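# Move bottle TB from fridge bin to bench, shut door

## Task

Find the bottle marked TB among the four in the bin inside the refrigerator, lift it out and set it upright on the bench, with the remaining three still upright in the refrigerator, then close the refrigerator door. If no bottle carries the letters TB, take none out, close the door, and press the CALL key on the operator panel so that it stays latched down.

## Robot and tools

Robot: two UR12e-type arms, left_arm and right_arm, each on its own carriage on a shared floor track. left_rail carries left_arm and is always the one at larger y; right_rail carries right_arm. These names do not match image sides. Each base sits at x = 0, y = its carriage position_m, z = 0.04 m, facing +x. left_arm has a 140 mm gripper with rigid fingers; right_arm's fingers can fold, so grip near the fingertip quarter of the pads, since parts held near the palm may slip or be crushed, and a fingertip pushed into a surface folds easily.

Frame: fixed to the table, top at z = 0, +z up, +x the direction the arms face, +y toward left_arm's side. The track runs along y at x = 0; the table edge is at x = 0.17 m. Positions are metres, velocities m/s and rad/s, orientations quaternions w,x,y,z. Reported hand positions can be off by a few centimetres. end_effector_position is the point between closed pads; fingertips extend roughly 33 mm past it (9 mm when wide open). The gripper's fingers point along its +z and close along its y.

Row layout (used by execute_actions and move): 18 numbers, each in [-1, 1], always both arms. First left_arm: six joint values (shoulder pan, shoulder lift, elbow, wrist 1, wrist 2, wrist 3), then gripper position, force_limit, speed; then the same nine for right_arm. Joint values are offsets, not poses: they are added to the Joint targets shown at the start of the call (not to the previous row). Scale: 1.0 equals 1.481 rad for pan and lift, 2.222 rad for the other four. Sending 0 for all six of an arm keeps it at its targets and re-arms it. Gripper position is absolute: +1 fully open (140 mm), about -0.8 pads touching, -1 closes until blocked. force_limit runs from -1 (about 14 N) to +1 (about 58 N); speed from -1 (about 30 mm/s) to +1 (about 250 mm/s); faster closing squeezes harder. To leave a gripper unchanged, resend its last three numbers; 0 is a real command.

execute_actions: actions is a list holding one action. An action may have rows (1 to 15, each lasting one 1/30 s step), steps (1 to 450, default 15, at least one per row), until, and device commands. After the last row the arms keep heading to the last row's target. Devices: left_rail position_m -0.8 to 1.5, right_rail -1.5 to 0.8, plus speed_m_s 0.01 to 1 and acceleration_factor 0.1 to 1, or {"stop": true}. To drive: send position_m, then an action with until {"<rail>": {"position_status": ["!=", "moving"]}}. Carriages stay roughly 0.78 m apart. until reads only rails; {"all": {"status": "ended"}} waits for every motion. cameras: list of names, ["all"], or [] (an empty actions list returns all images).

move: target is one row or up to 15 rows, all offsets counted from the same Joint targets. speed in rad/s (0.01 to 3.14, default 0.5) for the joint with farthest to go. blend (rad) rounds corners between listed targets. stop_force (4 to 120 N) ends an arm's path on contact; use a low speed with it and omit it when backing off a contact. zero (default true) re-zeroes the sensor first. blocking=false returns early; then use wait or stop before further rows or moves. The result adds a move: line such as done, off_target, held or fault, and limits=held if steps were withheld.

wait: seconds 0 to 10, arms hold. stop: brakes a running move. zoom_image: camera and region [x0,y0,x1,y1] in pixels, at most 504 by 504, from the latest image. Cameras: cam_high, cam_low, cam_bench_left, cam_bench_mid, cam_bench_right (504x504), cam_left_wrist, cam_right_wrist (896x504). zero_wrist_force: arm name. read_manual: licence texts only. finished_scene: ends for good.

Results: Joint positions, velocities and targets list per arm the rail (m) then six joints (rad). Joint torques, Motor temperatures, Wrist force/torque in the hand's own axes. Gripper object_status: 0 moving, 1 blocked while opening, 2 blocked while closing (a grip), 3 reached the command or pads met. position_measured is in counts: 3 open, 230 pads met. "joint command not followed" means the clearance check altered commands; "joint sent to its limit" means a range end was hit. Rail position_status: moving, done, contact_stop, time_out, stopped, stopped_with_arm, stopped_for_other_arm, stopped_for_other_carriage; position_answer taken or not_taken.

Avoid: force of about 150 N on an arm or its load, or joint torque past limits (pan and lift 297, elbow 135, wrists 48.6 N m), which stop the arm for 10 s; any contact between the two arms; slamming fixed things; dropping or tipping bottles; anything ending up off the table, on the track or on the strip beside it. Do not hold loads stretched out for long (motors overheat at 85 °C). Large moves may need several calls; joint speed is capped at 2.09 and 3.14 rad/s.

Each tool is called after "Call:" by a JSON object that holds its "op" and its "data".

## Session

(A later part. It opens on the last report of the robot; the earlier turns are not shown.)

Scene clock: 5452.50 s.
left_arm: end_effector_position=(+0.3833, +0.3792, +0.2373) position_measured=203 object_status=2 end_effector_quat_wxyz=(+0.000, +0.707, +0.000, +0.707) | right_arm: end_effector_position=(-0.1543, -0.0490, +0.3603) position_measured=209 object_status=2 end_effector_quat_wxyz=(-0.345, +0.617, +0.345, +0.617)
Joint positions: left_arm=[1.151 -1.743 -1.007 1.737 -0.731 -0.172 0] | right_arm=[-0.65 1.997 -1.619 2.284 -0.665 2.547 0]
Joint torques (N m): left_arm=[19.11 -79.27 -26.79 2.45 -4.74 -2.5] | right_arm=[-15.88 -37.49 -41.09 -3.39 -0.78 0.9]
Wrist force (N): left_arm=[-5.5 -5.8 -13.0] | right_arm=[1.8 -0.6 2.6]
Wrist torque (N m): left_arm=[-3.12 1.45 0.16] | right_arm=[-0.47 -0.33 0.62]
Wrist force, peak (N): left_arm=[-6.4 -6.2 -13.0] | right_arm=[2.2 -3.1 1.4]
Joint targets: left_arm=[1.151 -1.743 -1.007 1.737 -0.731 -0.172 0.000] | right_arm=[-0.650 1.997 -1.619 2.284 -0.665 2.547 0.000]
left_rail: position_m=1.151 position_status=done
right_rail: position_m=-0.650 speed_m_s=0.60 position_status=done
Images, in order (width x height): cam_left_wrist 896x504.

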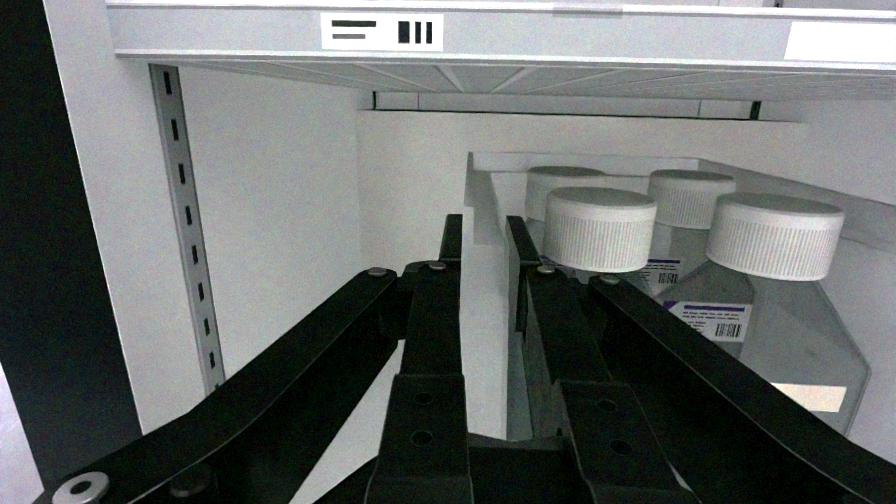

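Call:
{"op": "move", "data": {"target": [0.00386,0.02231,-0.02648,0.01161,0.00257,0,-1,1,-1,0,0,0,0,0,0,-0.98,-0.3,-1], "speed": 0.06, "stop_force": 40, "cameras": ["cam_left_wrist"]}}

Scene clock: 5467.87 s.
left_arm: end_effector_position=(+0.3833, +0.3532, +0.2373) position_measured=203 object_status=2 end_effector_quat_wxyz=(+0.000, +0.707, +0.000, +0.707) | right_arm: end_effector_position=(-0.1543, -0.0490, +0.3603) position_measured=209 object_status=2 end_effector_quat_wxyz=(-0.345, +0.617, +0.345, +0.617)
Joint positions: left_arm=[1.151 -1.737 -0.974 1.678 -0.705 -0.166 0] | right_arm=[-0.65 1.997 -1.619 2.284 -0.665 2.547 0]
Joint torques (N m): left_arm=[40.5 -74.62 -48.02 1.57 6.72 0.76] | right_arm=[-17.44 -41.78 -41.31 -2.89 -0.56 0.84]
Wrist force (N): left_arm=[-1.8 -17.0 -31.3] | right_arm=[1.4 0.3 4.0]
Wrist torque (N m): left_arm=[-3.18 1.55 0.16] | right_arm=[-0.61 -0.42 0.61]
Wrist force, peak (N): left_arm=[-1.4 -17.6 -31.8] | right_arm=[1.0 0.5 4.6]
Joint targets: left_arm=[1.151 -1.737 -0.974 1.678 -0.705 -0.166 0.000] | right_arm=[-0.650 1.997 -1.619 2.284 -0.665 2.547 0.000]
left_rail: position_m=1.151 position_status=done
right_rail: position_m=-0.650 speed_m_s=0.60 position_status=done
move: done
Images, in order (width x height): cam_left_wrist 896x504.

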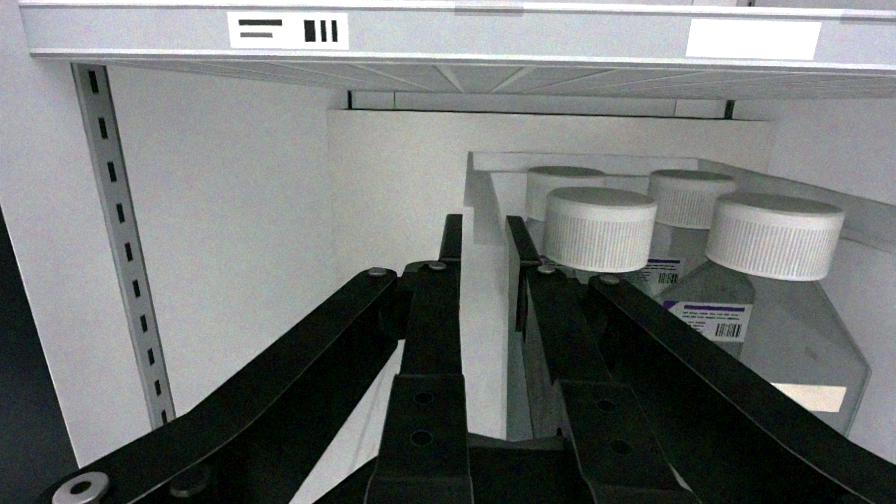

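Call:
{"op": "move", "data": {"target": [-0.03382,0,0,0,-0.02254,0,-1,1,-1,0,0,0,0,0,0,-0.98,-0.3,-1], "speed": 0.05, "stop_force": 45, "cameras": ["cam_left_wrist"]}}

Scene clock: 5486.27 s.
left_arm: end_effector_position=(+0.3433, +0.3521, +0.2373) position_measured=204 object_status=2 end_effector_quat_wxyz=(+0.000, +0.707, +0.000, +0.707) | right_arm: end_effector_position=(-0.1543, -0.0490, +0.3603) position_measured=209 object_status=2 end_effector_quat_wxyz=(-0.345, +0.617, +0.345, +0.617)
Joint positions: left_arm=[1.151 -1.787 -0.974 1.678 -0.705 -0.216 0] | right_arm=[-0.65 1.997 -1.619 2.284 -0.665 2.547 0]
Joint torques (N m): left_arm=[-20.4 -84.74 -23.36 1.56 -4.16 0.92] | right_arm=[-16.25 -43.12 -41.33 -2.84 -0.53 0.74]
Wrist force (N): left_arm=[-7.0 -4.8 4.4] | right_arm=[1.8 -4.0 -0.2]
Wrist torque (N m): left_arm=[-1.07 1.79 -0.54] | right_arm=[-0.38 -0.24 0.61]
Wrist force, peak (N): left_arm=[-1.4 -17.8 -32.0] | right_arm=[2.6 -4.2 -0.1]
Joint targets: left_arm=[1.151 -1.787 -0.974 1.678 -0.705 -0.216 0.000] | right_arm=[-0.650 1.997 -1.619 2.284 -0.665 2.547 0.000]
left_rail: position_m=1.151 position_status=done
right_rail: position_m=-0.650 speed_m_s=0.60 position_status=done
move: done
Images, in order (width x height): cam_left_wrist 896x504.

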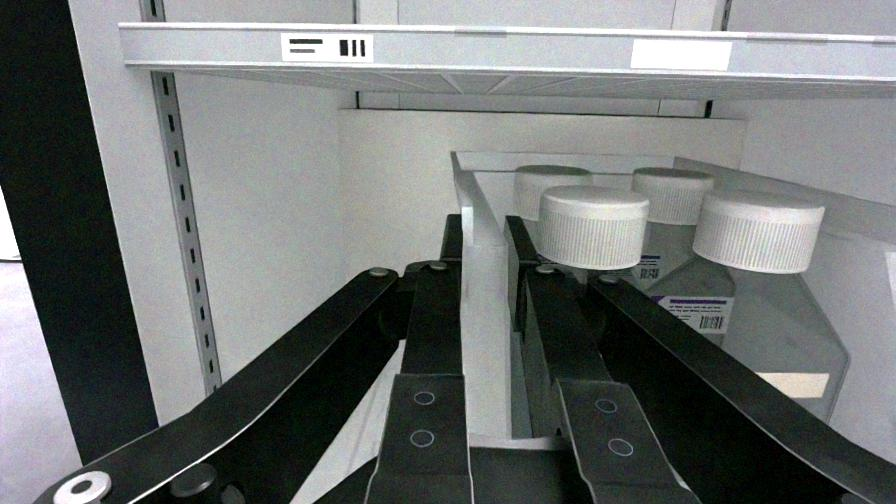

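Call:
{"op": "zoom_image", "data": {"camera": "cam_left_wrist", "region": [420, 120, 560, 260]}}

Call:
{"op": "zoom_image", "data": {"camera": "cam_left_wrist", "region": [500, 130, 896, 430]}}

Scaled by 3.600.

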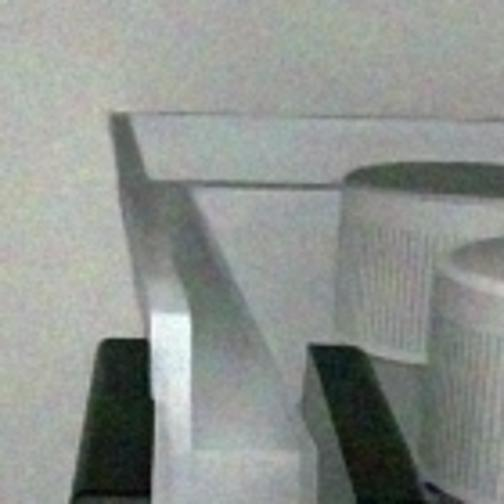

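Scaled by 1.273.

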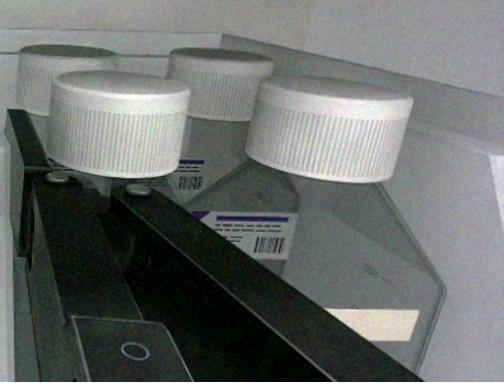

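Call:
{"op": "execute_actions", "data": {"actions": [{"rows":[[0,0,0,0,0,0,-0.453,0,-1,0,0,0,0,0,0,-0.98,-0.3,-1]],"steps":30}]}}

Call:
{"op": "move", "data": {"target": [0.02605,0.0219,-0.02628,0.01169,-0.01641,0,-0.453,0,-1,0,0,0,0,0,0,-0.98,-0.3,-1], "speed": 0.06, "stop_force": 8, "cameras": ["cam_left_wrist"]}}

Scene clock: 5658.83 s.
left_arm: end_effector_position=(+0.3433, +0.3521, +0.2373) position_measured=186 object_status=3 end_effector_quat_wxyz=(+0.000, +0.707, +0.000, +0.707) | right_arm: end_effector_position=(-0.1543, -0.0490, +0.3603) position_measured=209 object_status=2 end_effector_quat_wxyz=(-0.345, +0.617, +0.345, +0.617)
Joint positions: left_arm=[1.151 -1.787 -0.974 1.678 -0.705 -0.216 0] | right_arm=[-0.65 1.997 -1.619 2.284 -0.665 2.547 0]
Joint torques (N m): left_arm=[-12.67 -100.08 -26.65 1.2 -3.54 1.23] | right_arm=[-16.24 -45.02 -40.69 -2.74 -0.6 0.71]
Wrist force (N): left_arm=[-6.1 -4.8 0.6] | right_arm=[2.1 -3.6 0.4]
Wrist torque (N m): left_arm=[-1.50 1.63 0.34] | right_arm=[-0.48 -0.35 0.62]
Wrist force, peak (N): left_arm=[-7.2 -5.1 5.2] | right_arm=[2.3 -4.4 -0.6]
Joint targets: left_arm=[1.151 -1.787 -0.974 1.678 -0.705 -0.216 0.000] | right_arm=[-0.650 1.997 -1.619 2.284 -0.665 2.547 0.000]
left_rail: position_m=1.151 position_status=done
right_rail: position_m=-0.650 speed_m_s=0.60 position_status=done

Scene clock: 5660.83 s.
left_arm: end_effector_position=(+0.3686, +0.3530, +0.2373) position_measured=186 object_status=3 end_effector_quat_wxyz=(-0.026, +0.707, +0.027, +0.707) | right_arm: end_effector_position=(-0.1543, -0.0490, +0.3603) position_measured=209 object_status=2 end_effector_quat_wxyz=(-0.345, +0.617, +0.345, +0.617)
Joint positions: left_arm=[1.151 -1.748 -0.941 1.62 -0.679 -0.253 0] | right_arm=[-0.65 1.997 -1.619 2.284 -0.665 2.547 0]
Joint torques (N m): left_arm=[20.42 -77.65 -45.91 2.58 -4.34 1.22] | right_arm=[-15.95 -45.06 -41.32 -2.84 -0.36 0.86]
Wrist force (N): left_arm=[-6.1 -5.1 0.8] | right_arm=[2.4 -3.1 0.6]
Wrist torque (N m): left_arm=[-1.58 1.62 0.34] | right_arm=[-0.37 -0.42 0.61]
Wrist force, peak (N): left_arm=[-6.4 -5.8 1.3] | right_arm=[2.4 -3.5 0.6]
Joint targets: left_arm=[1.151 -1.748 -0.941 1.620 -0.679 -0.253 0.000] | right_arm=[-0.650 1.997 -1.619 2.284 -0.665 2.547 0.000]
left_rail: position_m=1.151 position_status=done
right_rail: position_m=-0.650 speed_m_s=0.60 position_status=done
move: done
Images, in order (width x height): cam_left_wrist 896x504.

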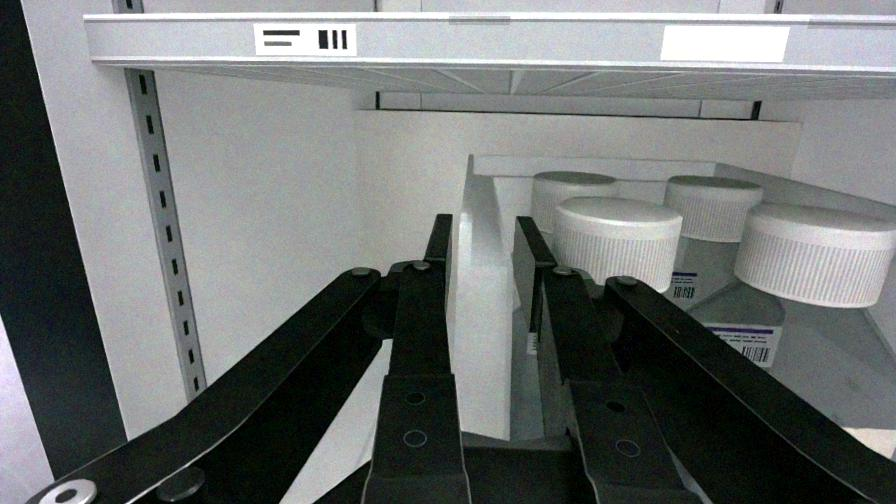

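Call:
{"op": "execute_actions", "data": {"actions": [{"rows":[[0,0,0,0,0,0,-1,1,-1,0,0,0,0,0,0,-0.98,-0.3,-1]],"steps":50}]}}

Call:
{"op": "move", "data": {"target": [-0.03805,-0.02193,0.02632,-0.01171,0.00841,0,-1,1,-1,0,0,0,0,0,0,-0.98,-0.3,-1], "speed": 0.05, "stop_force": 45, "cameras": ["cam_left_wrist"]}}

Scene clock: 5667.13 s.
left_arm: end_effector_position=(+0.3686, +0.3530, +0.2373) position_measured=203 object_status=2 end_effector_quat_wxyz=(-0.026, +0.707, +0.027, +0.707) | right_arm: end_effector_position=(-0.1543, -0.0490, +0.3603) position_measured=209 object_status=2 end_effector_quat_wxyz=(-0.345, +0.617, +0.345, +0.617)
Joint positions: left_arm=[1.151 -1.748 -0.941 1.62 -0.679 -0.253 0] | right_arm=[-0.65 1.997 -1.619 2.284 -0.665 2.547 0]
Joint torques (N m): left_arm=[19.35 -82.92 -39.27 -0.25 2.31 1.2] | right_arm=[-15.12 -44.32 -42.05 -2.63 -0.35 0.68]
Wrist force (N): left_arm=[-8.2 -2.8 -0.9] | right_arm=[2.0 -3.0 0.5]
Wrist torque (N m): left_arm=[-2.33 1.86 -0.18] | right_arm=[-0.44 -0.30 0.62]
Wrist force, peak (N): left_arm=[-6.3 -8.3 0.3] | right_arm=[2.3 -3.7 0.3]
Joint targets: left_arm=[1.151 -1.748 -0.941 1.620 -0.679 -0.253 0.000] | right_arm=[-0.650 1.997 -1.619 2.284 -0.665 2.547 0.000]
left_rail: position_m=1.151 position_status=done
right_rail: position_m=-0.650 speed_m_s=0.60 position_status=done

Scene clock: 5669.37 s.
left_arm: end_effector_position=(+0.3291, +0.3522, +0.2373) position_measured=203 object_status=2 end_effector_quat_wxyz=(+0.000, +0.707, +0.000, +0.707) | right_arm: end_effector_position=(-0.1543, -0.0490, +0.3603) position_measured=209 object_status=2 end_effector_quat_wxyz=(-0.345, +0.617, +0.345, +0.617)
Joint positions: left_arm=[1.151 -1.805 -0.974 1.678 -0.705 -0.234 0] | right_arm=[-0.65 1.997 -1.619 2.284 -0.665 2.547 0]
Joint torques (N m): left_arm=[-19.31 -109.07 -23.79 -0.59 4.3 1.29] | right_arm=[-15.07 -45.55 -41.17 -2.92 -0.45 0.57]
Wrist force (N): left_arm=[-7.7 -5.4 3.8] | right_arm=[1.7 -3.9 -0.1]
Wrist torque (N m): left_arm=[-1.05 1.88 -0.40] | right_arm=[-0.36 -0.33 0.61]
Wrist force, peak (N): left_arm=[-8.4 -5.7 4.1] | right_arm=[1.3 -4.4 -0.4]
Joint targets: left_arm=[1.151 -1.805 -0.974 1.678 -0.705 -0.234 0.000] | right_arm=[-0.650 1.997 -1.619 2.284 -0.665 2.547 0.000]
left_rail: position_m=1.151 position_status=done
right_rail: position_m=-0.650 speed_m_s=0.60 position_status=done
move: done
Images, in order (width x height): cam_left_wrist 896x504.

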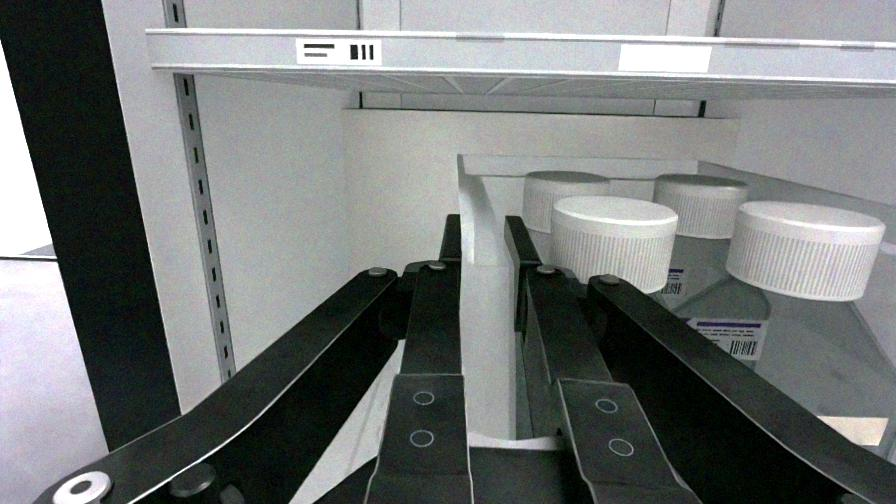

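Call:
{"op": "zoom_image", "data": {"camera": "cam_left_wrist", "region": [430, 130, 590, 290]}}

Call:
{"op": "zoom_image", "data": {"camera": "cam_left_wrist", "region": [500, 130, 896, 440]}}

Scaled by 3.150.

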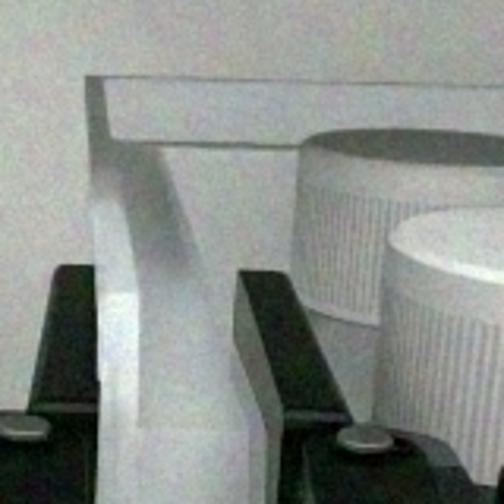

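Scaled by 1.273.

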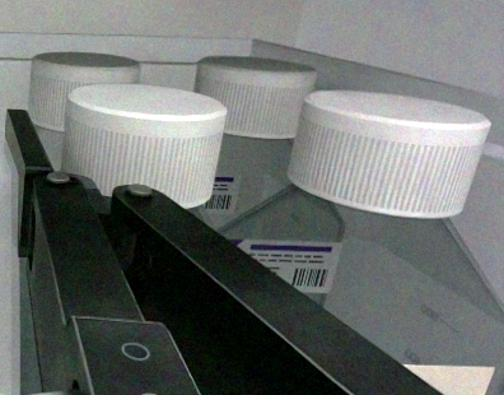

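Call:
{"op": "execute_actions", "data": {"actions": [{"rows":[[0,0,0,0,0,0,-0.42,0,-1,0,0,0,0,0,0,-0.98,-0.3,-1]],"steps":30}]}}

Call:
{"op": "move", "data": {"target": [-0.06532,0.00435,-0.00521,0.00231,-0.04353,0,-0.42,0,-1,0,0,0,0,0,0,-0.98,-0.3,-1], "speed": 0.12, "cameras": ["cam_left_wrist"]}}

Scene clock: 5785.17 s.
left_arm: end_effector_position=(+0.3291, +0.3522, +0.2373) position_measured=182 object_status=3 end_effector_quat_wxyz=(+0.000, +0.707, +0.000, +0.707) | right_arm: end_effector_position=(-0.1543, -0.0490, +0.3603) position_measured=209 object_status=2 end_effector_quat_wxyz=(-0.345, +0.617, +0.345, +0.617)
Joint positions: left_arm=[1.151 -1.805 -0.974 1.678 -0.705 -0.234 0] | right_arm=[-0.65 1.997 -1.619 2.284 -0.665 2.547 0]
Joint torques (N m): left_arm=[-5.12 -106.39 -27.84 -1.15 0.43 0.72] | right_arm=[-15.72 -43.78 -40.94 -2.42 -0.42 0.73]
Wrist force (N): left_arm=[-6.2 -5.3 0.4] | right_arm=[1.4 -2.9 0.5]
Wrist torque (N m): left_arm=[-1.60 1.66 0.33] | right_arm=[-0.33 -0.34 0.61]
Wrist force, peak (N): left_arm=[-8.2 -5.9 4.6] | right_arm=[1.8 -4.7 -0.3]
Joint targets: left_arm=[1.151 -1.805 -0.974 1.678 -0.705 -0.234 0.000] | right_arm=[-0.650 1.997 -1.619 2.284 -0.665 2.547 0.000]
left_rail: position_m=1.151 position_status=done
right_rail: position_m=-0.650 speed_m_s=0.60 position_status=done

Scene clock: 5786.47 s.
left_arm: end_effector_position=(+0.2505, +0.3521, +0.2373) position_measured=182 object_status=3 end_effector_quat_wxyz=(+0.000, +0.707, +0.000, +0.707) | right_arm: end_effector_position=(-0.1543, -0.0490, +0.3603) position_measured=209 object_status=2 end_effector_quat_wxyz=(-0.345, +0.617, +0.345, +0.617)
Joint positions: left_arm=[1.151 -1.901 -0.967 1.667 -0.7 -0.331 0] | right_arm=[-0.65 1.997 -1.619 2.284 -0.665 2.547 0]
Joint torques (N m): left_arm=[-16.87 -72.91 -46.87 2.8 -4.56 1.1] | right_arm=[-14.77 -45.57 -40.35 -2.52 -0.35 0.62]
Wrist force (N): left_arm=[-6.2 -4.9 1.3] | right_arm=[1.7 -3.2 0.2]
Wrist torque (N m): left_arm=[-1.47 1.66 0.31] | right_arm=[-0.37 -0.40 0.62]
Wrist force, peak (N): left_arm=[-6.8 -5.0 1.2] | right_arm=[1.8 -3.7 0.3]
Joint targets: left_arm=[1.151 -1.902 -0.967 1.667 -0.700 -0.331 0.000] | right_arm=[-0.650 1.997 -1.619 2.284 -0.665 2.547 0.000]
left_rail: position_m=1.151 position_status=done
right_rail: position_m=-0.650 speed_m_s=0.60 position_status=done
move: done
Images, in order (width x height): cam_left_wrist 896x504.

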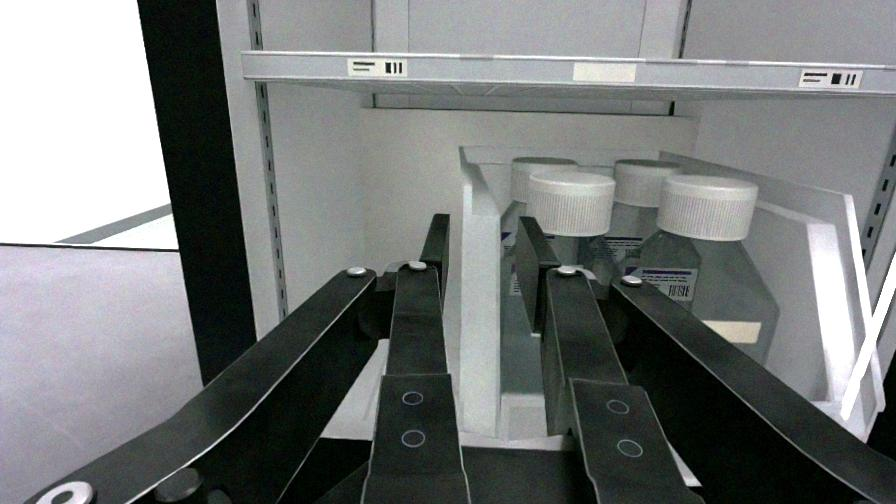

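Call:
{"op": "execute_actions", "data": {"actions": [{"left_rail": {"position_m": 1.1436}, "rows": [[0,0,0,0,0,0,-0.08,0,-1,0,0,0,0,0,0,-0.98,-0.3,-1]], "steps": 45}]}}

Scene clock: 5897.67 s.
left_arm: end_effector_position=(+0.2502, +0.3444, +0.2373) position_measured=139 object_status=3 end_effector_quat_wxyz=(+0.000, +0.707, +0.000, +0.707) | right_arm: end_effector_position=(-0.1543, -0.0490, +0.3603) position_measured=209 object_status=2 end_effector_quat_wxyz=(-0.345, +0.617, +0.345, +0.617)
Joint positions: left_arm=[1.144 -1.902 -0.967 1.667 -0.7 -0.331 0] | right_arm=[-0.65 1.997 -1.619 2.284 -0.665 2.547 0]
Joint torques (N m): left_arm=[-10.37 -108.99 -23.84 -1.28 0.94 1] | right_arm=[-15.55 -45.24 -40.94 -2.4 -0.14 0.56]
Wrist force (N): left_arm=[-6.0 -5.4 1.0] | right_arm=[1.3 -3.5 0.4]
Wrist torque (N m): left_arm=[-1.59 1.62 0.31] | right_arm=[-0.44 -0.30 0.61]
Wrist force, peak (N): left_arm=[-5.9 -8.4 0.9] | right_arm=[1.7 -3.8 0.0]
Joint targets: left_arm=[1.144 -1.902 -0.967 1.667 -0.700 -0.331 0.000] | right_arm=[-0.650 1.997 -1.619 2.284 -0.665 2.547 0.000]
left_rail: position_m=1.144 position_status=done
right_rail: position_m=-0.650 speed_m_s=0.60 position_status=done

Call:
{"op": "move", "data": {"target": [[0.041799,-0.071347,-0.049590,-0.415462,-0.113331,0.479958,-0.08,0,-1,0,0,0,0,0,0,-0.98,-0.3,-1],[0.070689,-0.067036,-0.038272,-0.457030,-0.105806,0.512570,-0.08,0,-1,0,0,0,0,0,0,-0.98,-0.3,-1]], "speed": 0.5, "blend": [0.05,0], "cameras": ["cam_left_wrist","cam_high","cam_bench_mid"]}}

Scene clock: 5905.70 s.
left_arm: end_effector_position=(+0.2617, +0.2225, +0.2620) position_measured=139 object_status=3 end_effector_quat_wxyz=(+0.000, +0.866, +0.000, +0.500) | right_arm: end_effector_position=(-0.1543, -0.0490, +0.3603) position_measured=209 object_status=2 end_effector_quat_wxyz=(-0.345, +0.617, +0.345, +0.617)
Joint positions: left_arm=[1.144 -1.797 -1.067 1.582 -1.715 -0.566 1.139] | right_arm=[-0.65 1.997 -1.619 2.284 -0.665 2.547 0]
Joint torques (N m): left_arm=[20.28 -75.46 -32.93 -5.97 6.81 1.49] | right_arm=[-15.38 -44.91 -41.05 -2.46 -0.25 0.81]
Wrist force (N): left_arm=[-5.8 -5.4 0.9] | right_arm=[1.4 -3.3 0.5]
Wrist torque (N m): left_arm=[-1.48 1.50 -0.02] | right_arm=[-0.41 -0.33 0.61]
Wrist force, peak (N): left_arm=[-6.5 -6.1 1.6] | right_arm=[1.5 -3.8 0.8]
Joint targets: left_arm=[1.144 -1.797 -1.067 1.582 -1.715 -0.566 1.139] | right_arm=[-0.650 1.997 -1.619 2.284 -0.665 2.547 0.000]
left_rail: position_m=1.144 position_status=done
right_rail: position_m=-0.650 speed_m_s=0.60 position_status=done
move: done; blend cut to 0.0462 rad at target 1
Images, in order (width x height): cam_high 504x504, cam_bench_mid 504x504, cam_left_wrist 896x504.

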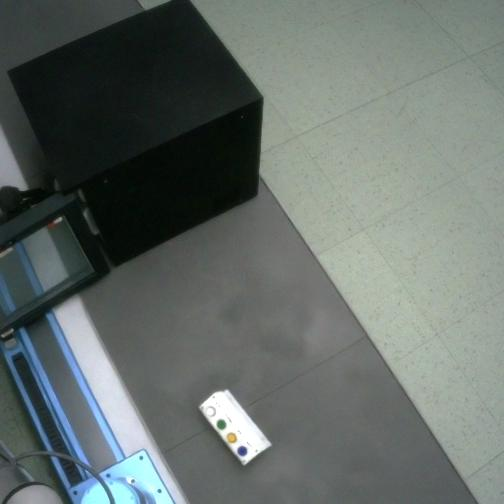

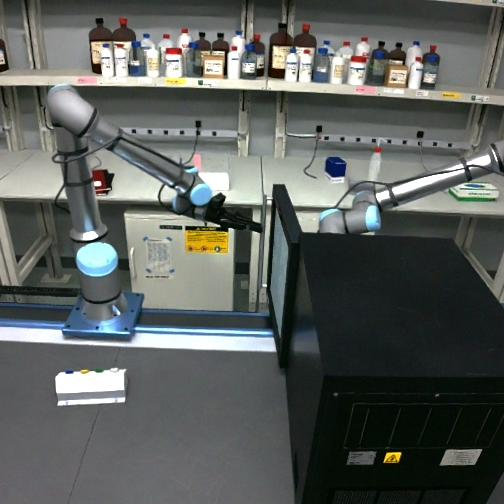

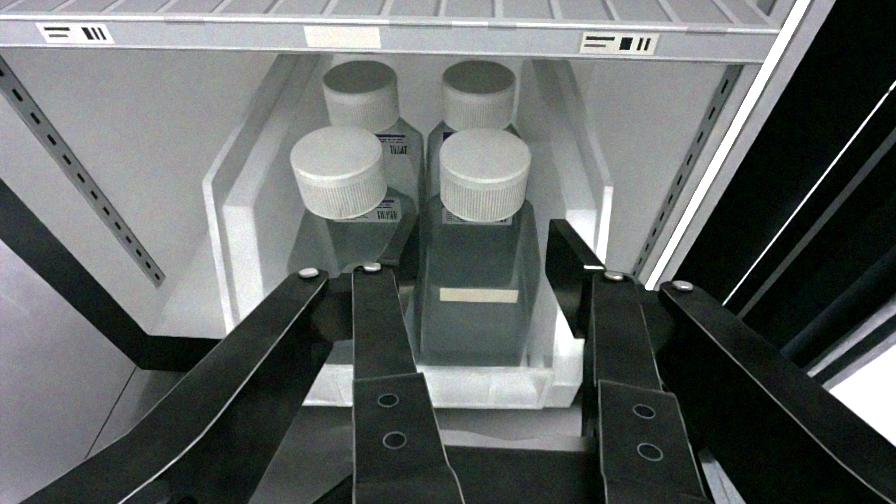

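Call:
{"op": "zoom_image", "data": {"camera": "cam_left_wrist", "region": [260, 40, 640, 420]}}

Scaled by 1.326.

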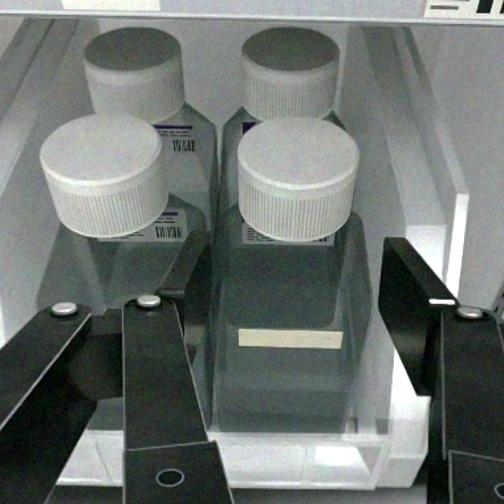

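Call:
{"op": "move", "data": {"target": [0.046585,0.002781,0.007996,-0.057419,0.009732,0.055950,-0.08,0,-1,0,0,0,0,0,0,-0.98,-0.3,-1], "speed": 0.12, "stop_force": 10, "cameras": ["cam_left_wrist"]}}

Scene clock: 5972.00 s.
left_arm: end_effector_position=(+0.3254, +0.2225, +0.2620) position_measured=139 object_status=3 end_effector_quat_wxyz=(+0.000, +0.866, +0.000, +0.500) | right_arm: end_effector_position=(-0.1543, -0.0490, +0.3603) position_measured=209 object_status=2 end_effector_quat_wxyz=(-0.345, +0.617, +0.345, +0.617)
Joint positions: left_arm=[1.144 -1.728 -1.062 1.599 -1.843 -0.544 1.264] | right_arm=[-0.65 1.997 -1.619 2.284 -0.665 2.547 0]
Joint torques (N m): left_arm=[18.05 -79.97 -32.95 -5.67 7.06 1.5] | right_arm=[-14.77 -44.74 -40.79 -2.33 0.01 0.53]
Wrist force (N): left_arm=[-5.6 -5.7 1.1] | right_arm=[1.6 -3.1 0.2]
Wrist torque (N m): left_arm=[-1.55 1.41 -0.02] | right_arm=[-0.36 -0.37 0.61]
Wrist force, peak (N): left_arm=[-6.8 -5.6 0.3] | right_arm=[1.6 -3.7 0.7]
Joint targets: left_arm=[1.144 -1.728 -1.062 1.599 -1.843 -0.544 1.264] | right_arm=[-0.650 1.997 -1.619 2.284 -0.665 2.547 0.000]
left_rail: position_m=1.144 position_status=done
right_rail: position_m=-0.650 speed_m_s=0.60 position_status=done
move: done
Images, in order (width x height): cam_left_wrist 896x504.

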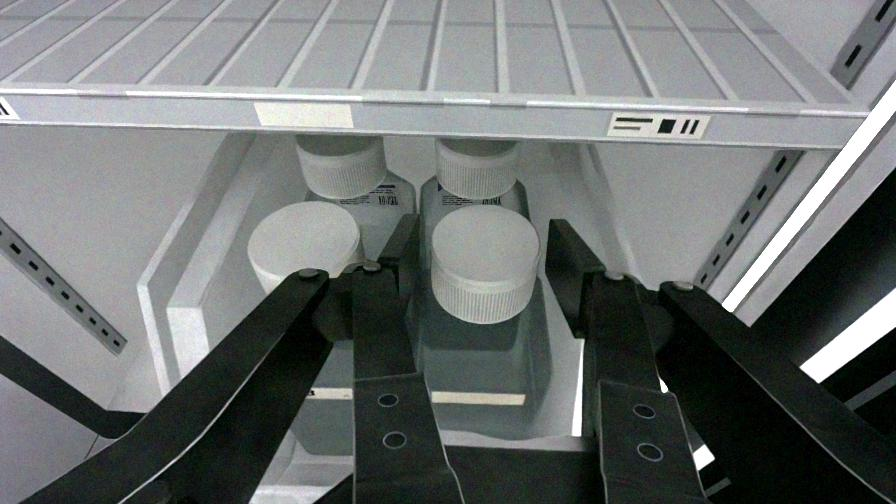

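Call:
{"op": "execute_actions", "data": {"actions": [{"rows": [[0,0,0,0,0,0,-1,0.5,-1,0,0,0,0,0,0,-0.98,-0.3,-1]], "steps": 60}], "cameras": ["cam_left_wrist"]}}

Scene clock: 5992.37 s.
left_arm: end_effector_position=(+0.3254, +0.2225, +0.2620) position_measured=161 object_status=2 end_effector_quat_wxyz=(+0.000, +0.866, +0.000, +0.500) | right_arm: end_effector_position=(-0.1543, -0.0490, +0.3603) position_measured=209 object_status=2 end_effector_quat_wxyz=(-0.345, +0.617, +0.345, +0.617)
Joint positions: left_arm=[1.144 -1.728 -1.062 1.599 -1.843 -0.544 1.264] | right_arm=[-0.65 1.997 -1.619 2.284 -0.665 2.547 0]
Joint torques (N m): left_arm=[21.09 -79.67 -31.87 -2.7 1 1.44] | right_arm=[-15.44 -44.33 -40.94 -2.11 0.26 0.77]
Wrist force (N): left_arm=[-2.0 -3.9 -2.8] | right_arm=[0.6 -2.8 0.5]
Wrist torque (N m): left_arm=[-1.51 1.45 -0.03] | right_arm=[-0.36 -0.33 0.61]
Wrist force, peak (N): left_arm=[-6.0 -6.2 1.2] | right_arm=[1.7 -3.7 0.2]
Joint targets: left_arm=[1.144 -1.728 -1.062 1.599 -1.843 -0.544 1.264] | right_arm=[-0.650 1.997 -1.619 2.284 -0.665 2.547 0.000]
left_rail: position_m=1.144 position_status=done
right_rail: position_m=-0.650 speed_m_s=0.60 position_status=done
Images, in order (width x height): cam_left_wrist 896x504.

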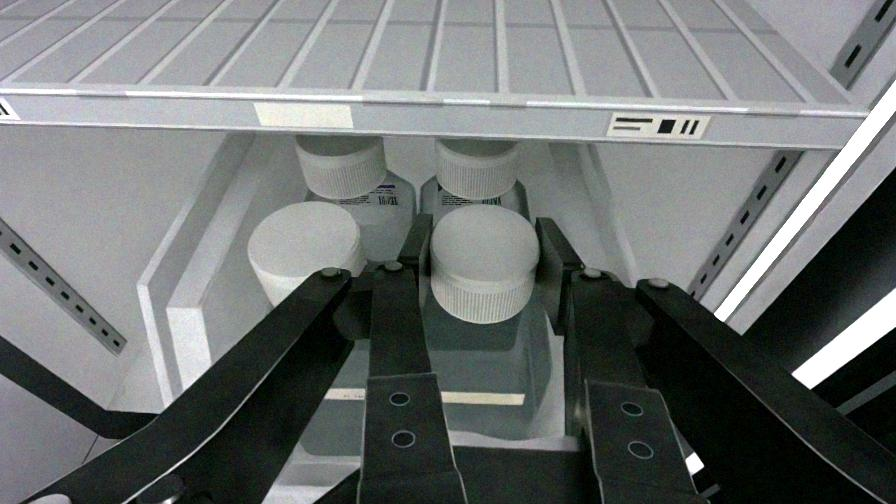

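Call:
{"op": "move", "data": {"target": [[0.000011,-0.002279,-0.001274,0.002782,0,0.000004,-1,0.5,-1,0,0,0,0,0,0,-0.98,-0.3,-1],[-0.012982,-0.005184,-0.006037,0.039642,0.019668,-0.030259,-1,0.5,-1,0,0,0,0,0,0,-0.98,-0.3,-1],[-0.025792,-0.006335,-0.012240,0.082415,0.038150,-0.065689,-1,0.5,-1,0,0,0,0,0,0,-0.98,-0.3,-1]], "speed": [0.02,0.12,0.12], "blend": [0,0.03,0], "stop_force": 15, "cameras": ["cam_left_wrist"]}}

Scene clock: 6226.83 s.
left_arm: end_effector_position=(+0.3065, +0.2225, +0.2981) position_measured=161 object_status=2 end_effector_quat_wxyz=(+0.000, +0.839, +0.000, +0.545) | right_arm: end_effector_position=(-0.1543, -0.0490, +0.3603) position_measured=209 object_status=2 end_effector_quat_wxyz=(-0.345, +0.617, +0.345, +0.617)
Joint positions: left_arm=[1.144 -1.766 -1.072 1.572 -1.66 -0.46 1.118] | right_arm=[-0.65 1.997 -1.619 2.284 -0.665 2.547 0]
Joint torques (N m): left_arm=[-14.14 -114.22 -57.29 -2.18 8.03 -2.11] | right_arm=[-13.52 -44.19 -40.9 -2.4 0.24 0.6]
Wrist force (N): left_arm=[-9.1 -5.6 2.5] | right_arm=[2.0 -3.4 -0.1]
Wrist torque (N m): left_arm=[-1.53 1.39 0.28] | right_arm=[-0.41 -0.34 0.61]
Wrist force, peak (N): left_arm=[-9.6 -6.0 3.2] | right_arm=[2.2 -3.8 0.5]
Joint targets: left_arm=[1.144 -1.766 -1.072 1.572 -1.660 -0.460 1.118] | right_arm=[-0.650 1.997 -1.619 2.284 -0.665 2.547 0.000]
left_rail: position_m=1.144 position_status=done
right_rail: position_m=-0.650 speed_m_s=0.60 position_status=done
move: done
Images, in order (width x height): cam_left_wrist 896x504.

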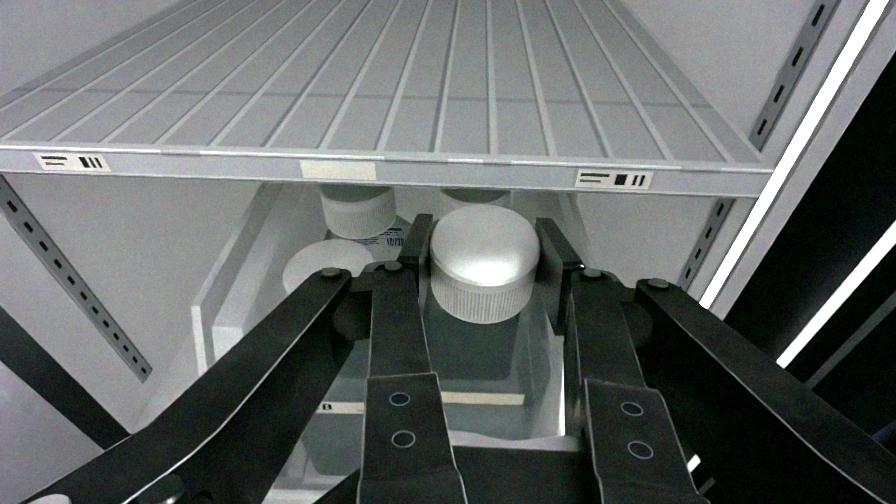

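Call:
{"op": "move", "data": {"target": [[-0.013353,-0.002748,-0.008861,0.044409,0.009995,-0.033869,-1,0.5,-1,0,0,0,0,0,0,-0.98,-0.3,-1],[-0.024629,-0.012741,-0.020637,0.076784,0.006378,-0.049284,-1,0.5,-1,0,0,0,0,0,0,-0.98,-0.3,-1],[-0.026242,-0.029755,-0.032554,0.083581,-0.007556,-0.034958,-1,0.5,-1,0,0,0,0,0,0,-0.98,-0.3,-1],[-0.073893,-0.037018,-0.053233,0.108501,-0.062513,-0.048887,-1,0.5,-1,0,0,0,0,0,0,-0.98,-0.3,-1]], "speed": [0.1,0.09,0.08,0.15], "blend": [0.03,0.02,0.015,0], "stop_force": 15, "cameras": ["cam_left_wrist","cam_bench_mid","cam_bench_left"]}}

Scene clock: 6247.00 s.
left_arm: end_effector_position=(+0.1878, +0.2225, +0.3647) position_measured=161 object_status=2 end_effector_quat_wxyz=(+0.000, +0.866, +0.000, +0.500) | right_arm: end_effector_position=(-0.1543, -0.0490, +0.3603) position_measured=209 object_status=2 end_effector_quat_wxyz=(-0.345, +0.617, +0.345, +0.617)
Joint positions: left_arm=[1.144 -1.876 -1.127 1.454 -1.419 -0.598 1.009] | right_arm=[-0.65 1.997 -1.619 2.284 -0.665 2.547 0]
Joint torques (N m): left_arm=[-18.61 -113.53 -60.78 -1.4 -0.75 -2.48] | right_arm=[-14.61 -44.99 -41.5 -1.89 0.68 0.6]
Wrist force (N): left_arm=[-8.9 -5.6 2.2] | right_arm=[2.0 -3.3 0.3]
Wrist torque (N m): left_arm=[-1.55 1.43 0.25] | right_arm=[-0.40 -0.33 0.62]
Wrist force, peak (N): left_arm=[-9.6 -5.6 3.2] | right_arm=[2.3 -3.8 0.5]
Joint targets: left_arm=[1.144 -1.876 -1.127 1.454 -1.419 -0.598 1.009] | right_arm=[-0.650 1.997 -1.619 2.284 -0.665 2.547 0.000]
left_rail: position_m=1.144 position_status=done
right_rail: position_m=-0.650 speed_m_s=0.60 position_status=done
move: done; blend cut to 0.0159 rad at target 2
Images, in order (width x height): cam_bench_left 504x504, cam_bench_mid 504x504, cam_left_wrist 896x504.

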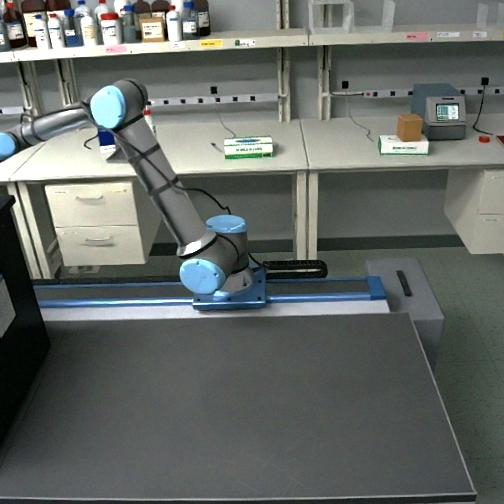

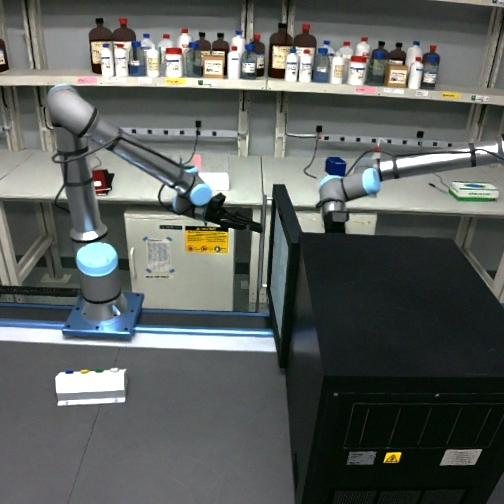

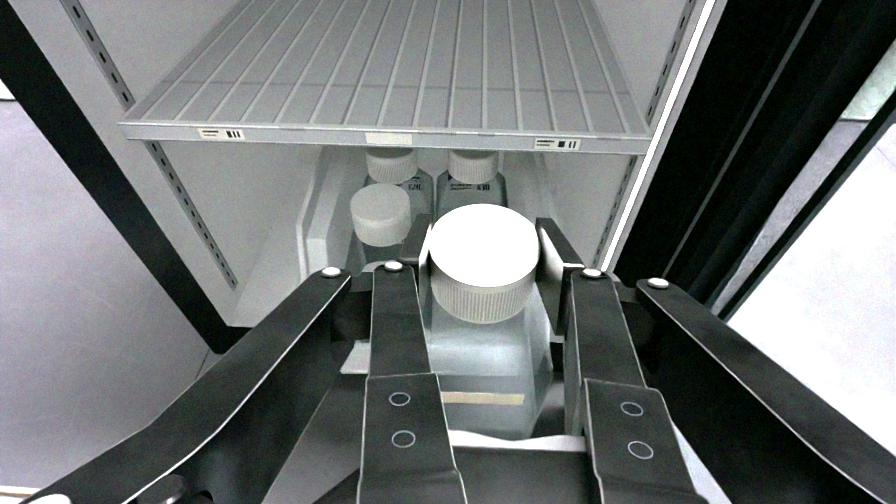

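Call:
{"op": "execute_actions", "data": {"actions": [{"left_rail": {"position_m": 1.336, "speed_m_s": 0.25, "acceleration_factor": 0.3}, "steps": 120, "until": {"left_rail": {"position_status": ["!=", "moving"]}}}], "cameras": ["cam_left_wrist", "cam_high"]}}

Scene clock: 6257.13 s.
left_arm: end_effector_position=(+0.1878, +0.4148, +0.3647) position_measured=161 object_status=2 end_effector_quat_wxyz=(+0.000, +0.866, +0.000, +0.500) | right_arm: end_effector_position=(-0.1543, -0.0490, +0.3603) position_measured=209 object_status=2 end_effector_quat_wxyz=(-0.345, +0.617, +0.345, +0.617)
Joint positions: left_arm=[1.336 -1.876 -1.127 1.454 -1.419 -0.598 1.009] | right_arm=[-0.65 1.997 -1.619 2.284 -0.665 2.547 0]
Joint torques (N m): left_arm=[-10.68 -104.68 -48.88 -2.3 0.17 -1.79] | right_arm=[-14.4 -44.09 -41.96 -1.72 0.75 0.6]
Wrist force (N): left_arm=[-8.6 -5.3 2.4] | right_arm=[1.8 -3.1 0.2]
Wrist torque (N m): left_arm=[-1.49 1.39 0.26] | right_arm=[-0.36 -0.30 0.61]
Wrist force, peak (N): left_arm=[-9.1 -6.4 2.7] | right_arm=[2.4 -3.6 0.2]
Joint targets: left_arm=[1.336 -1.876 -1.127 1.454 -1.419 -0.598 1.009] | right_arm=[-0.650 1.997 -1.619 2.284 -0.665 2.547 0.000]
Tool commands: left_gripper/position=-1.0 left_gripper/force_limit=+0.5 left_gripper/speed=-1.0 right_gripper/position=-0.98 right_gripper/force_limit=-0.3 right_gripper/speed=-1.0
left_rail: position_m=1.336 speed_m_s=0.25 position_status=done
right_rail: position_m=-0.650 speed_m_s=0.60 position_status=done
Images, in order (width x height): cam_high 504x504, cam_left_wrist 896x504.

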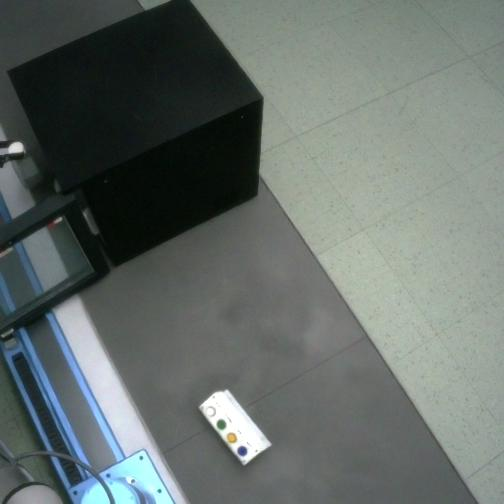

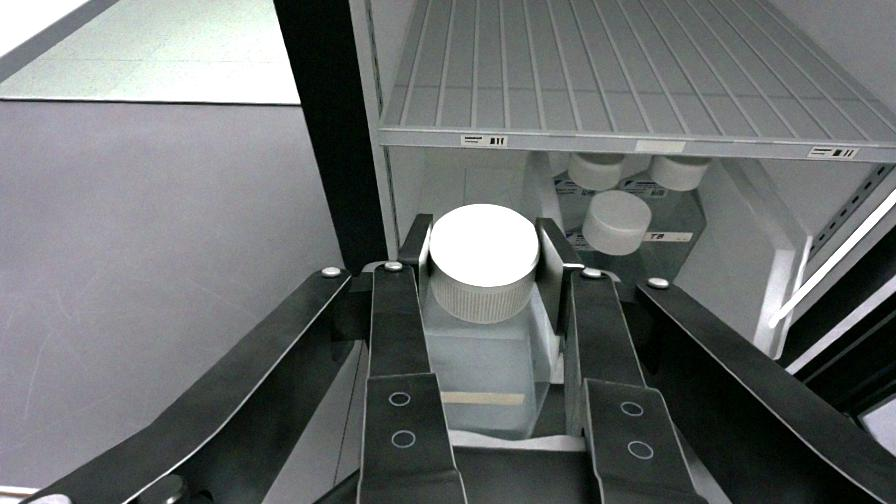

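Call:
{"op": "move", "data": {"target": [[0.061114,0.026018,0.049725,-0.123962,0.016532,0.067982,-1,0.5,-1,0,0,0,0,0,0,-0.98,-0.3,-1],[0.114007,0.035974,0.061455,-0.197338,0.026705,0.132510,-1,0.5,-1,0,0,0,0,0,0,-0.98,-0.3,-1],[0.167236,0.052145,0.064083,-0.270154,0.032555,0.201451,-1,0.5,-1,0,0,0,0,0,0,-0.98,-0.3,-1]], "speed": [0.2,0.15,0.13], "blend": [0.05,0.05,0], "stop_force": 14, "cameras": ["cam_left_wrist"]}}

Scene clock: 6330.87 s.
left_arm: end_effector_position=(+0.3769, +0.4138, +0.2757) position_measured=161 object_status=2 end_effector_quat_wxyz=(+0.000, +0.866, +0.000, +0.499) | right_arm: end_effector_position=(-0.1543, -0.0490, +0.3603) position_measured=209 object_status=2 end_effector_quat_wxyz=(-0.345, +0.617, +0.345, +0.617)
Joint positions: left_arm=[1.336 -1.671 -1.063 1.593 -1.93 -0.533 1.373] | right_arm=[-0.65 1.997 -1.619 2.284 -0.665 2.547 0]
Joint torques (N m): left_arm=[-17.52 -130.34 -66.09 -4.92 4.68 -3.34] | right_arm=[-14.21 -37.43 -41.65 -1.59 0.68 0.28]
Wrist force (N): left_arm=[-23.1 -6.4 9.9] | right_arm=[5.1 -3.2 0.7]
Wrist torque (N m): left_arm=[-1.19 2.10 0.93] | right_arm=[-0.51 -0.33 0.62]
Wrist force, peak (N): left_arm=[-48.3 -0.9 -3.0] | right_arm=[7.4 -2.2 1.6]
Joint targets: left_arm=[1.336 -1.671 -1.063 1.593 -1.930 -0.533 1.373] | right_arm=[-0.650 1.997 -1.619 2.284 -0.665 2.547 0.000]
left_rail: position_m=1.336 speed_m_s=0.25 position_status=done
right_rail: position_m=-0.650 speed_m_s=0.60 position_status=done
move: contact (left_arm); path passed 2 of 3 targets; left_arm: the wrist 1 is farthest, 0.089 rad from its target
Images, in order (width x height): cam_left_wrist 896x504.

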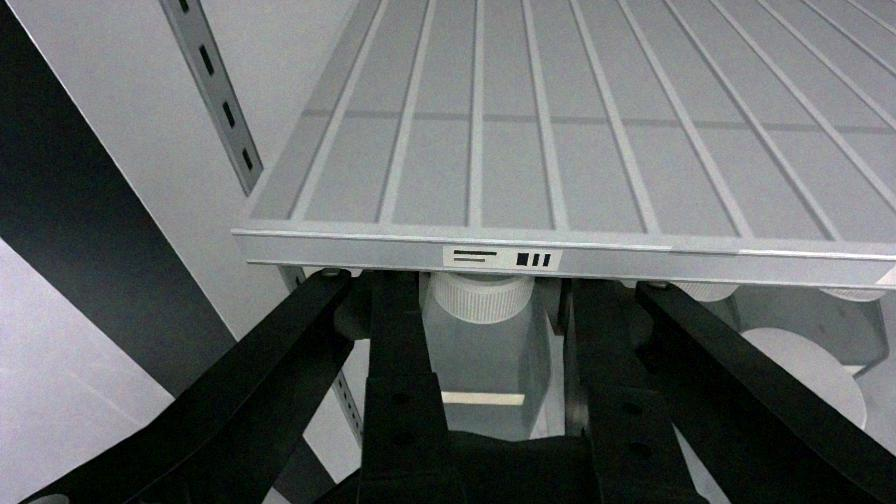

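Call:
{"op": "move", "data": {"target": [-0.024365,-0.006796,-0.001004,0.032686,-0.002900,-0.031459,-1,0.5,-1,0,0,0,0,0,0,-0.98,-0.3,-1], "speed": 0.12, "cameras": ["cam_left_wrist"]}}

Scene clock: 6419.00 s.
left_arm: end_effector_position=(+0.3443, +0.4149, +0.2779) position_measured=161 object_status=2 end_effector_quat_wxyz=(+0.000, +0.866, +0.000, +0.500) | right_arm: end_effector_position=(-0.1543, -0.0490, +0.3603) position_measured=209 object_status=2 end_effector_quat_wxyz=(-0.345, +0.617, +0.345, +0.617)
Joint positions: left_arm=[1.336 -1.707 -1.073 1.591 -1.858 -0.54 1.303] | right_arm=[-0.65 1.997 -1.619 2.284 -0.665 2.547 0]
Joint torques (N m): left_arm=[-16.22 -115.37 -56.56 -1.83 -0.41 -2.73] | right_arm=[-12.17 -24.98 -42.69 -1.26 1.05 0.5]
Wrist force (N): left_arm=[-6.5 -5.9 3.6] | right_arm=[2.2 -3.9 0.6]
Wrist torque (N m): left_arm=[-1.58 0.87 0.30] | right_arm=[-0.57 -0.40 0.62]
Wrist force, peak (N): left_arm=[-23.6 -6.5 10.3] | right_arm=[5.6 -3.9 0.8]
Joint targets: left_arm=[1.336 -1.707 -1.073 1.591 -1.858 -0.540 1.303] | right_arm=[-0.650 1.997 -1.619 2.284 -0.665 2.547 0.000]
left_rail: position_m=1.336 speed_m_s=0.25 position_status=done
right_rail: position_m=-0.650 speed_m_s=0.60 position_status=done
move: done
Images, in order (width x height): cam_left_wrist 896x504.

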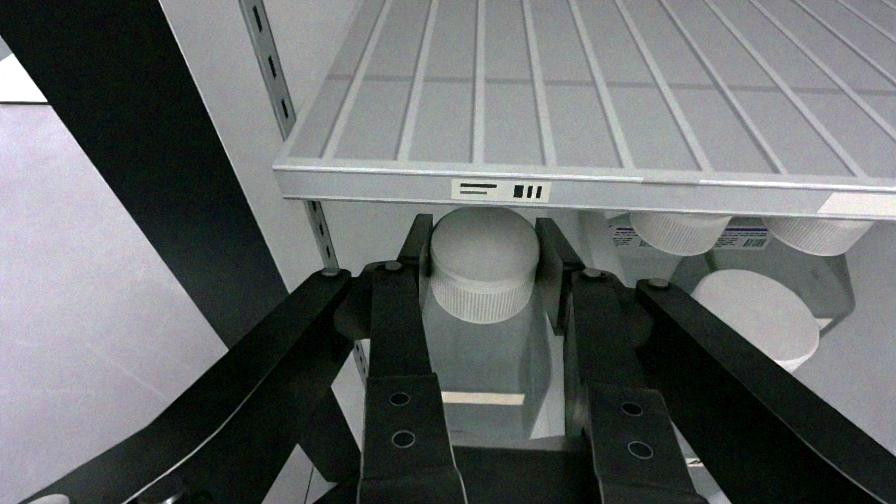

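Call:
{"op": "move", "data": {"target": [[0,0.008631,0.004936,-0.010689,0,0,-1,0.5,-1,0,0,0,0,0,0,-0.98,-0.3,-1],[0.031052,0.015197,0.006117,-0.050533,0.003974,0.039850,-1,0.5,-1,0,0,0,0,0,0,-0.98,-0.3,-1]], "speed": [0.025,0.06], "blend": [0,0], "stop_force": 9, "cameras": ["cam_left_wrist"]}}

Scene clock: 6438.80 s.
left_arm: end_effector_position=(+0.3862, +0.4149, +0.2624) position_measured=161 object_status=2 end_effector_quat_wxyz=(+0.000, +0.866, +0.000, +0.500) | right_arm: end_effector_position=(-0.1543, -0.0490, +0.3603) position_measured=209 object_status=2 end_effector_quat_wxyz=(-0.345, +0.617, +0.345, +0.617)
Joint positions: left_arm=[1.336 -1.661 -1.05 1.604 -1.97 -0.531 1.391] | right_arm=[-0.65 1.997 -1.619 2.284 -0.665 2.547 0]
Joint torques (N m): left_arm=[22.24 -81.32 -34.56 -6.47 7.93 1.48] | right_arm=[-12 -46.98 -42.35 -1.16 1.64 0.34]
Wrist force (N): left_arm=[-7.2 -5.8 3.2] | right_arm=[2.6 -3.7 0.4]
Wrist torque (N m): left_arm=[-1.57 1.04 -0.06] | right_arm=[-0.52 -0.50 0.62]
Wrist force, peak (N): left_arm=[-7.3 -6.4 3.3] | right_arm=[2.4 -4.1 0.3]
Joint targets: left_arm=[1.336 -1.661 -1.050 1.604 -1.970 -0.531 1.391] | right_arm=[-0.650 1.997 -1.619 2.284 -0.665 2.547 0.000]
left_rail: position_m=1.336 speed_m_s=0.25 position_status=done
right_rail: position_m=-0.650 speed_m_s=0.60 position_status=done
move: done
Images, in order (width x height): cam_left_wrist 896x504.

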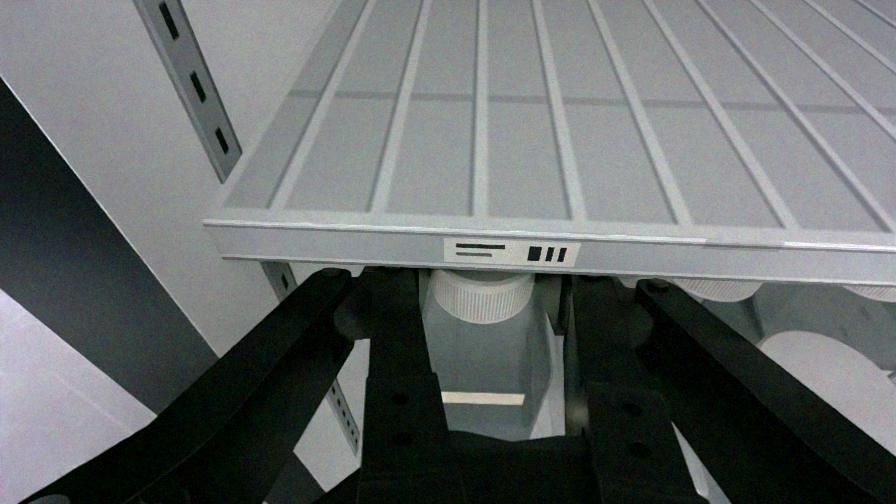

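Call:
{"op": "move", "data": {"target": [0,0.004690,0.002336,-0.005462,0,0,-1,0.5,-1,0,0,0,0,0,0,-0.98,-0.3,-1], "speed": 0.01, "stop_force": 6}}

Scene clock: 6446.40 s.
left_arm: end_effector_position=(+0.3862, +0.4148, +0.2600) position_measured=161 object_status=2 end_effector_quat_wxyz=(+0.000, +0.866, +0.000, +0.500) | right_arm: end_effector_position=(-0.1543, -0.0490, +0.3603) position_measured=209 object_status=2 end_effector_quat_wxyz=(-0.345, +0.617, +0.345, +0.617)
Joint positions: left_arm=[1.336 -1.661 -1.048 1.606 -1.974 -0.531 1.391] | right_arm=[-0.65 1.997 -1.619 2.284 -0.665 2.547 0]
Joint torques (N m): left_arm=[18.1 -106.56 -51.34 -1.96 -2.74 0.8] | right_arm=[-12.84 -46.47 -42.17 -1.11 1.71 0.24]
Wrist force (N): left_arm=[-0.2 -6.0 -2.3] | right_arm=[0.6 -3.8 0.2]
Wrist torque (N m): left_arm=[-1.56 0.97 0.06] | right_arm=[-0.51 -0.43 0.61]
Wrist force, peak (N): left_arm=[-7.3 -6.5 3.7] | right_arm=[2.2 -4.3 0.6]
Joint targets: left_arm=[1.336 -1.661 -1.048 1.606 -1.974 -0.531 1.391] | right_arm=[-0.650 1.997 -1.619 2.284 -0.665 2.547 0.000]
left_rail: position_m=1.336 speed_m_s=0.25 position_status=done
right_rail: position_m=-0.650 speed_m_s=0.60 position_status=done
move: contact (left_arm)


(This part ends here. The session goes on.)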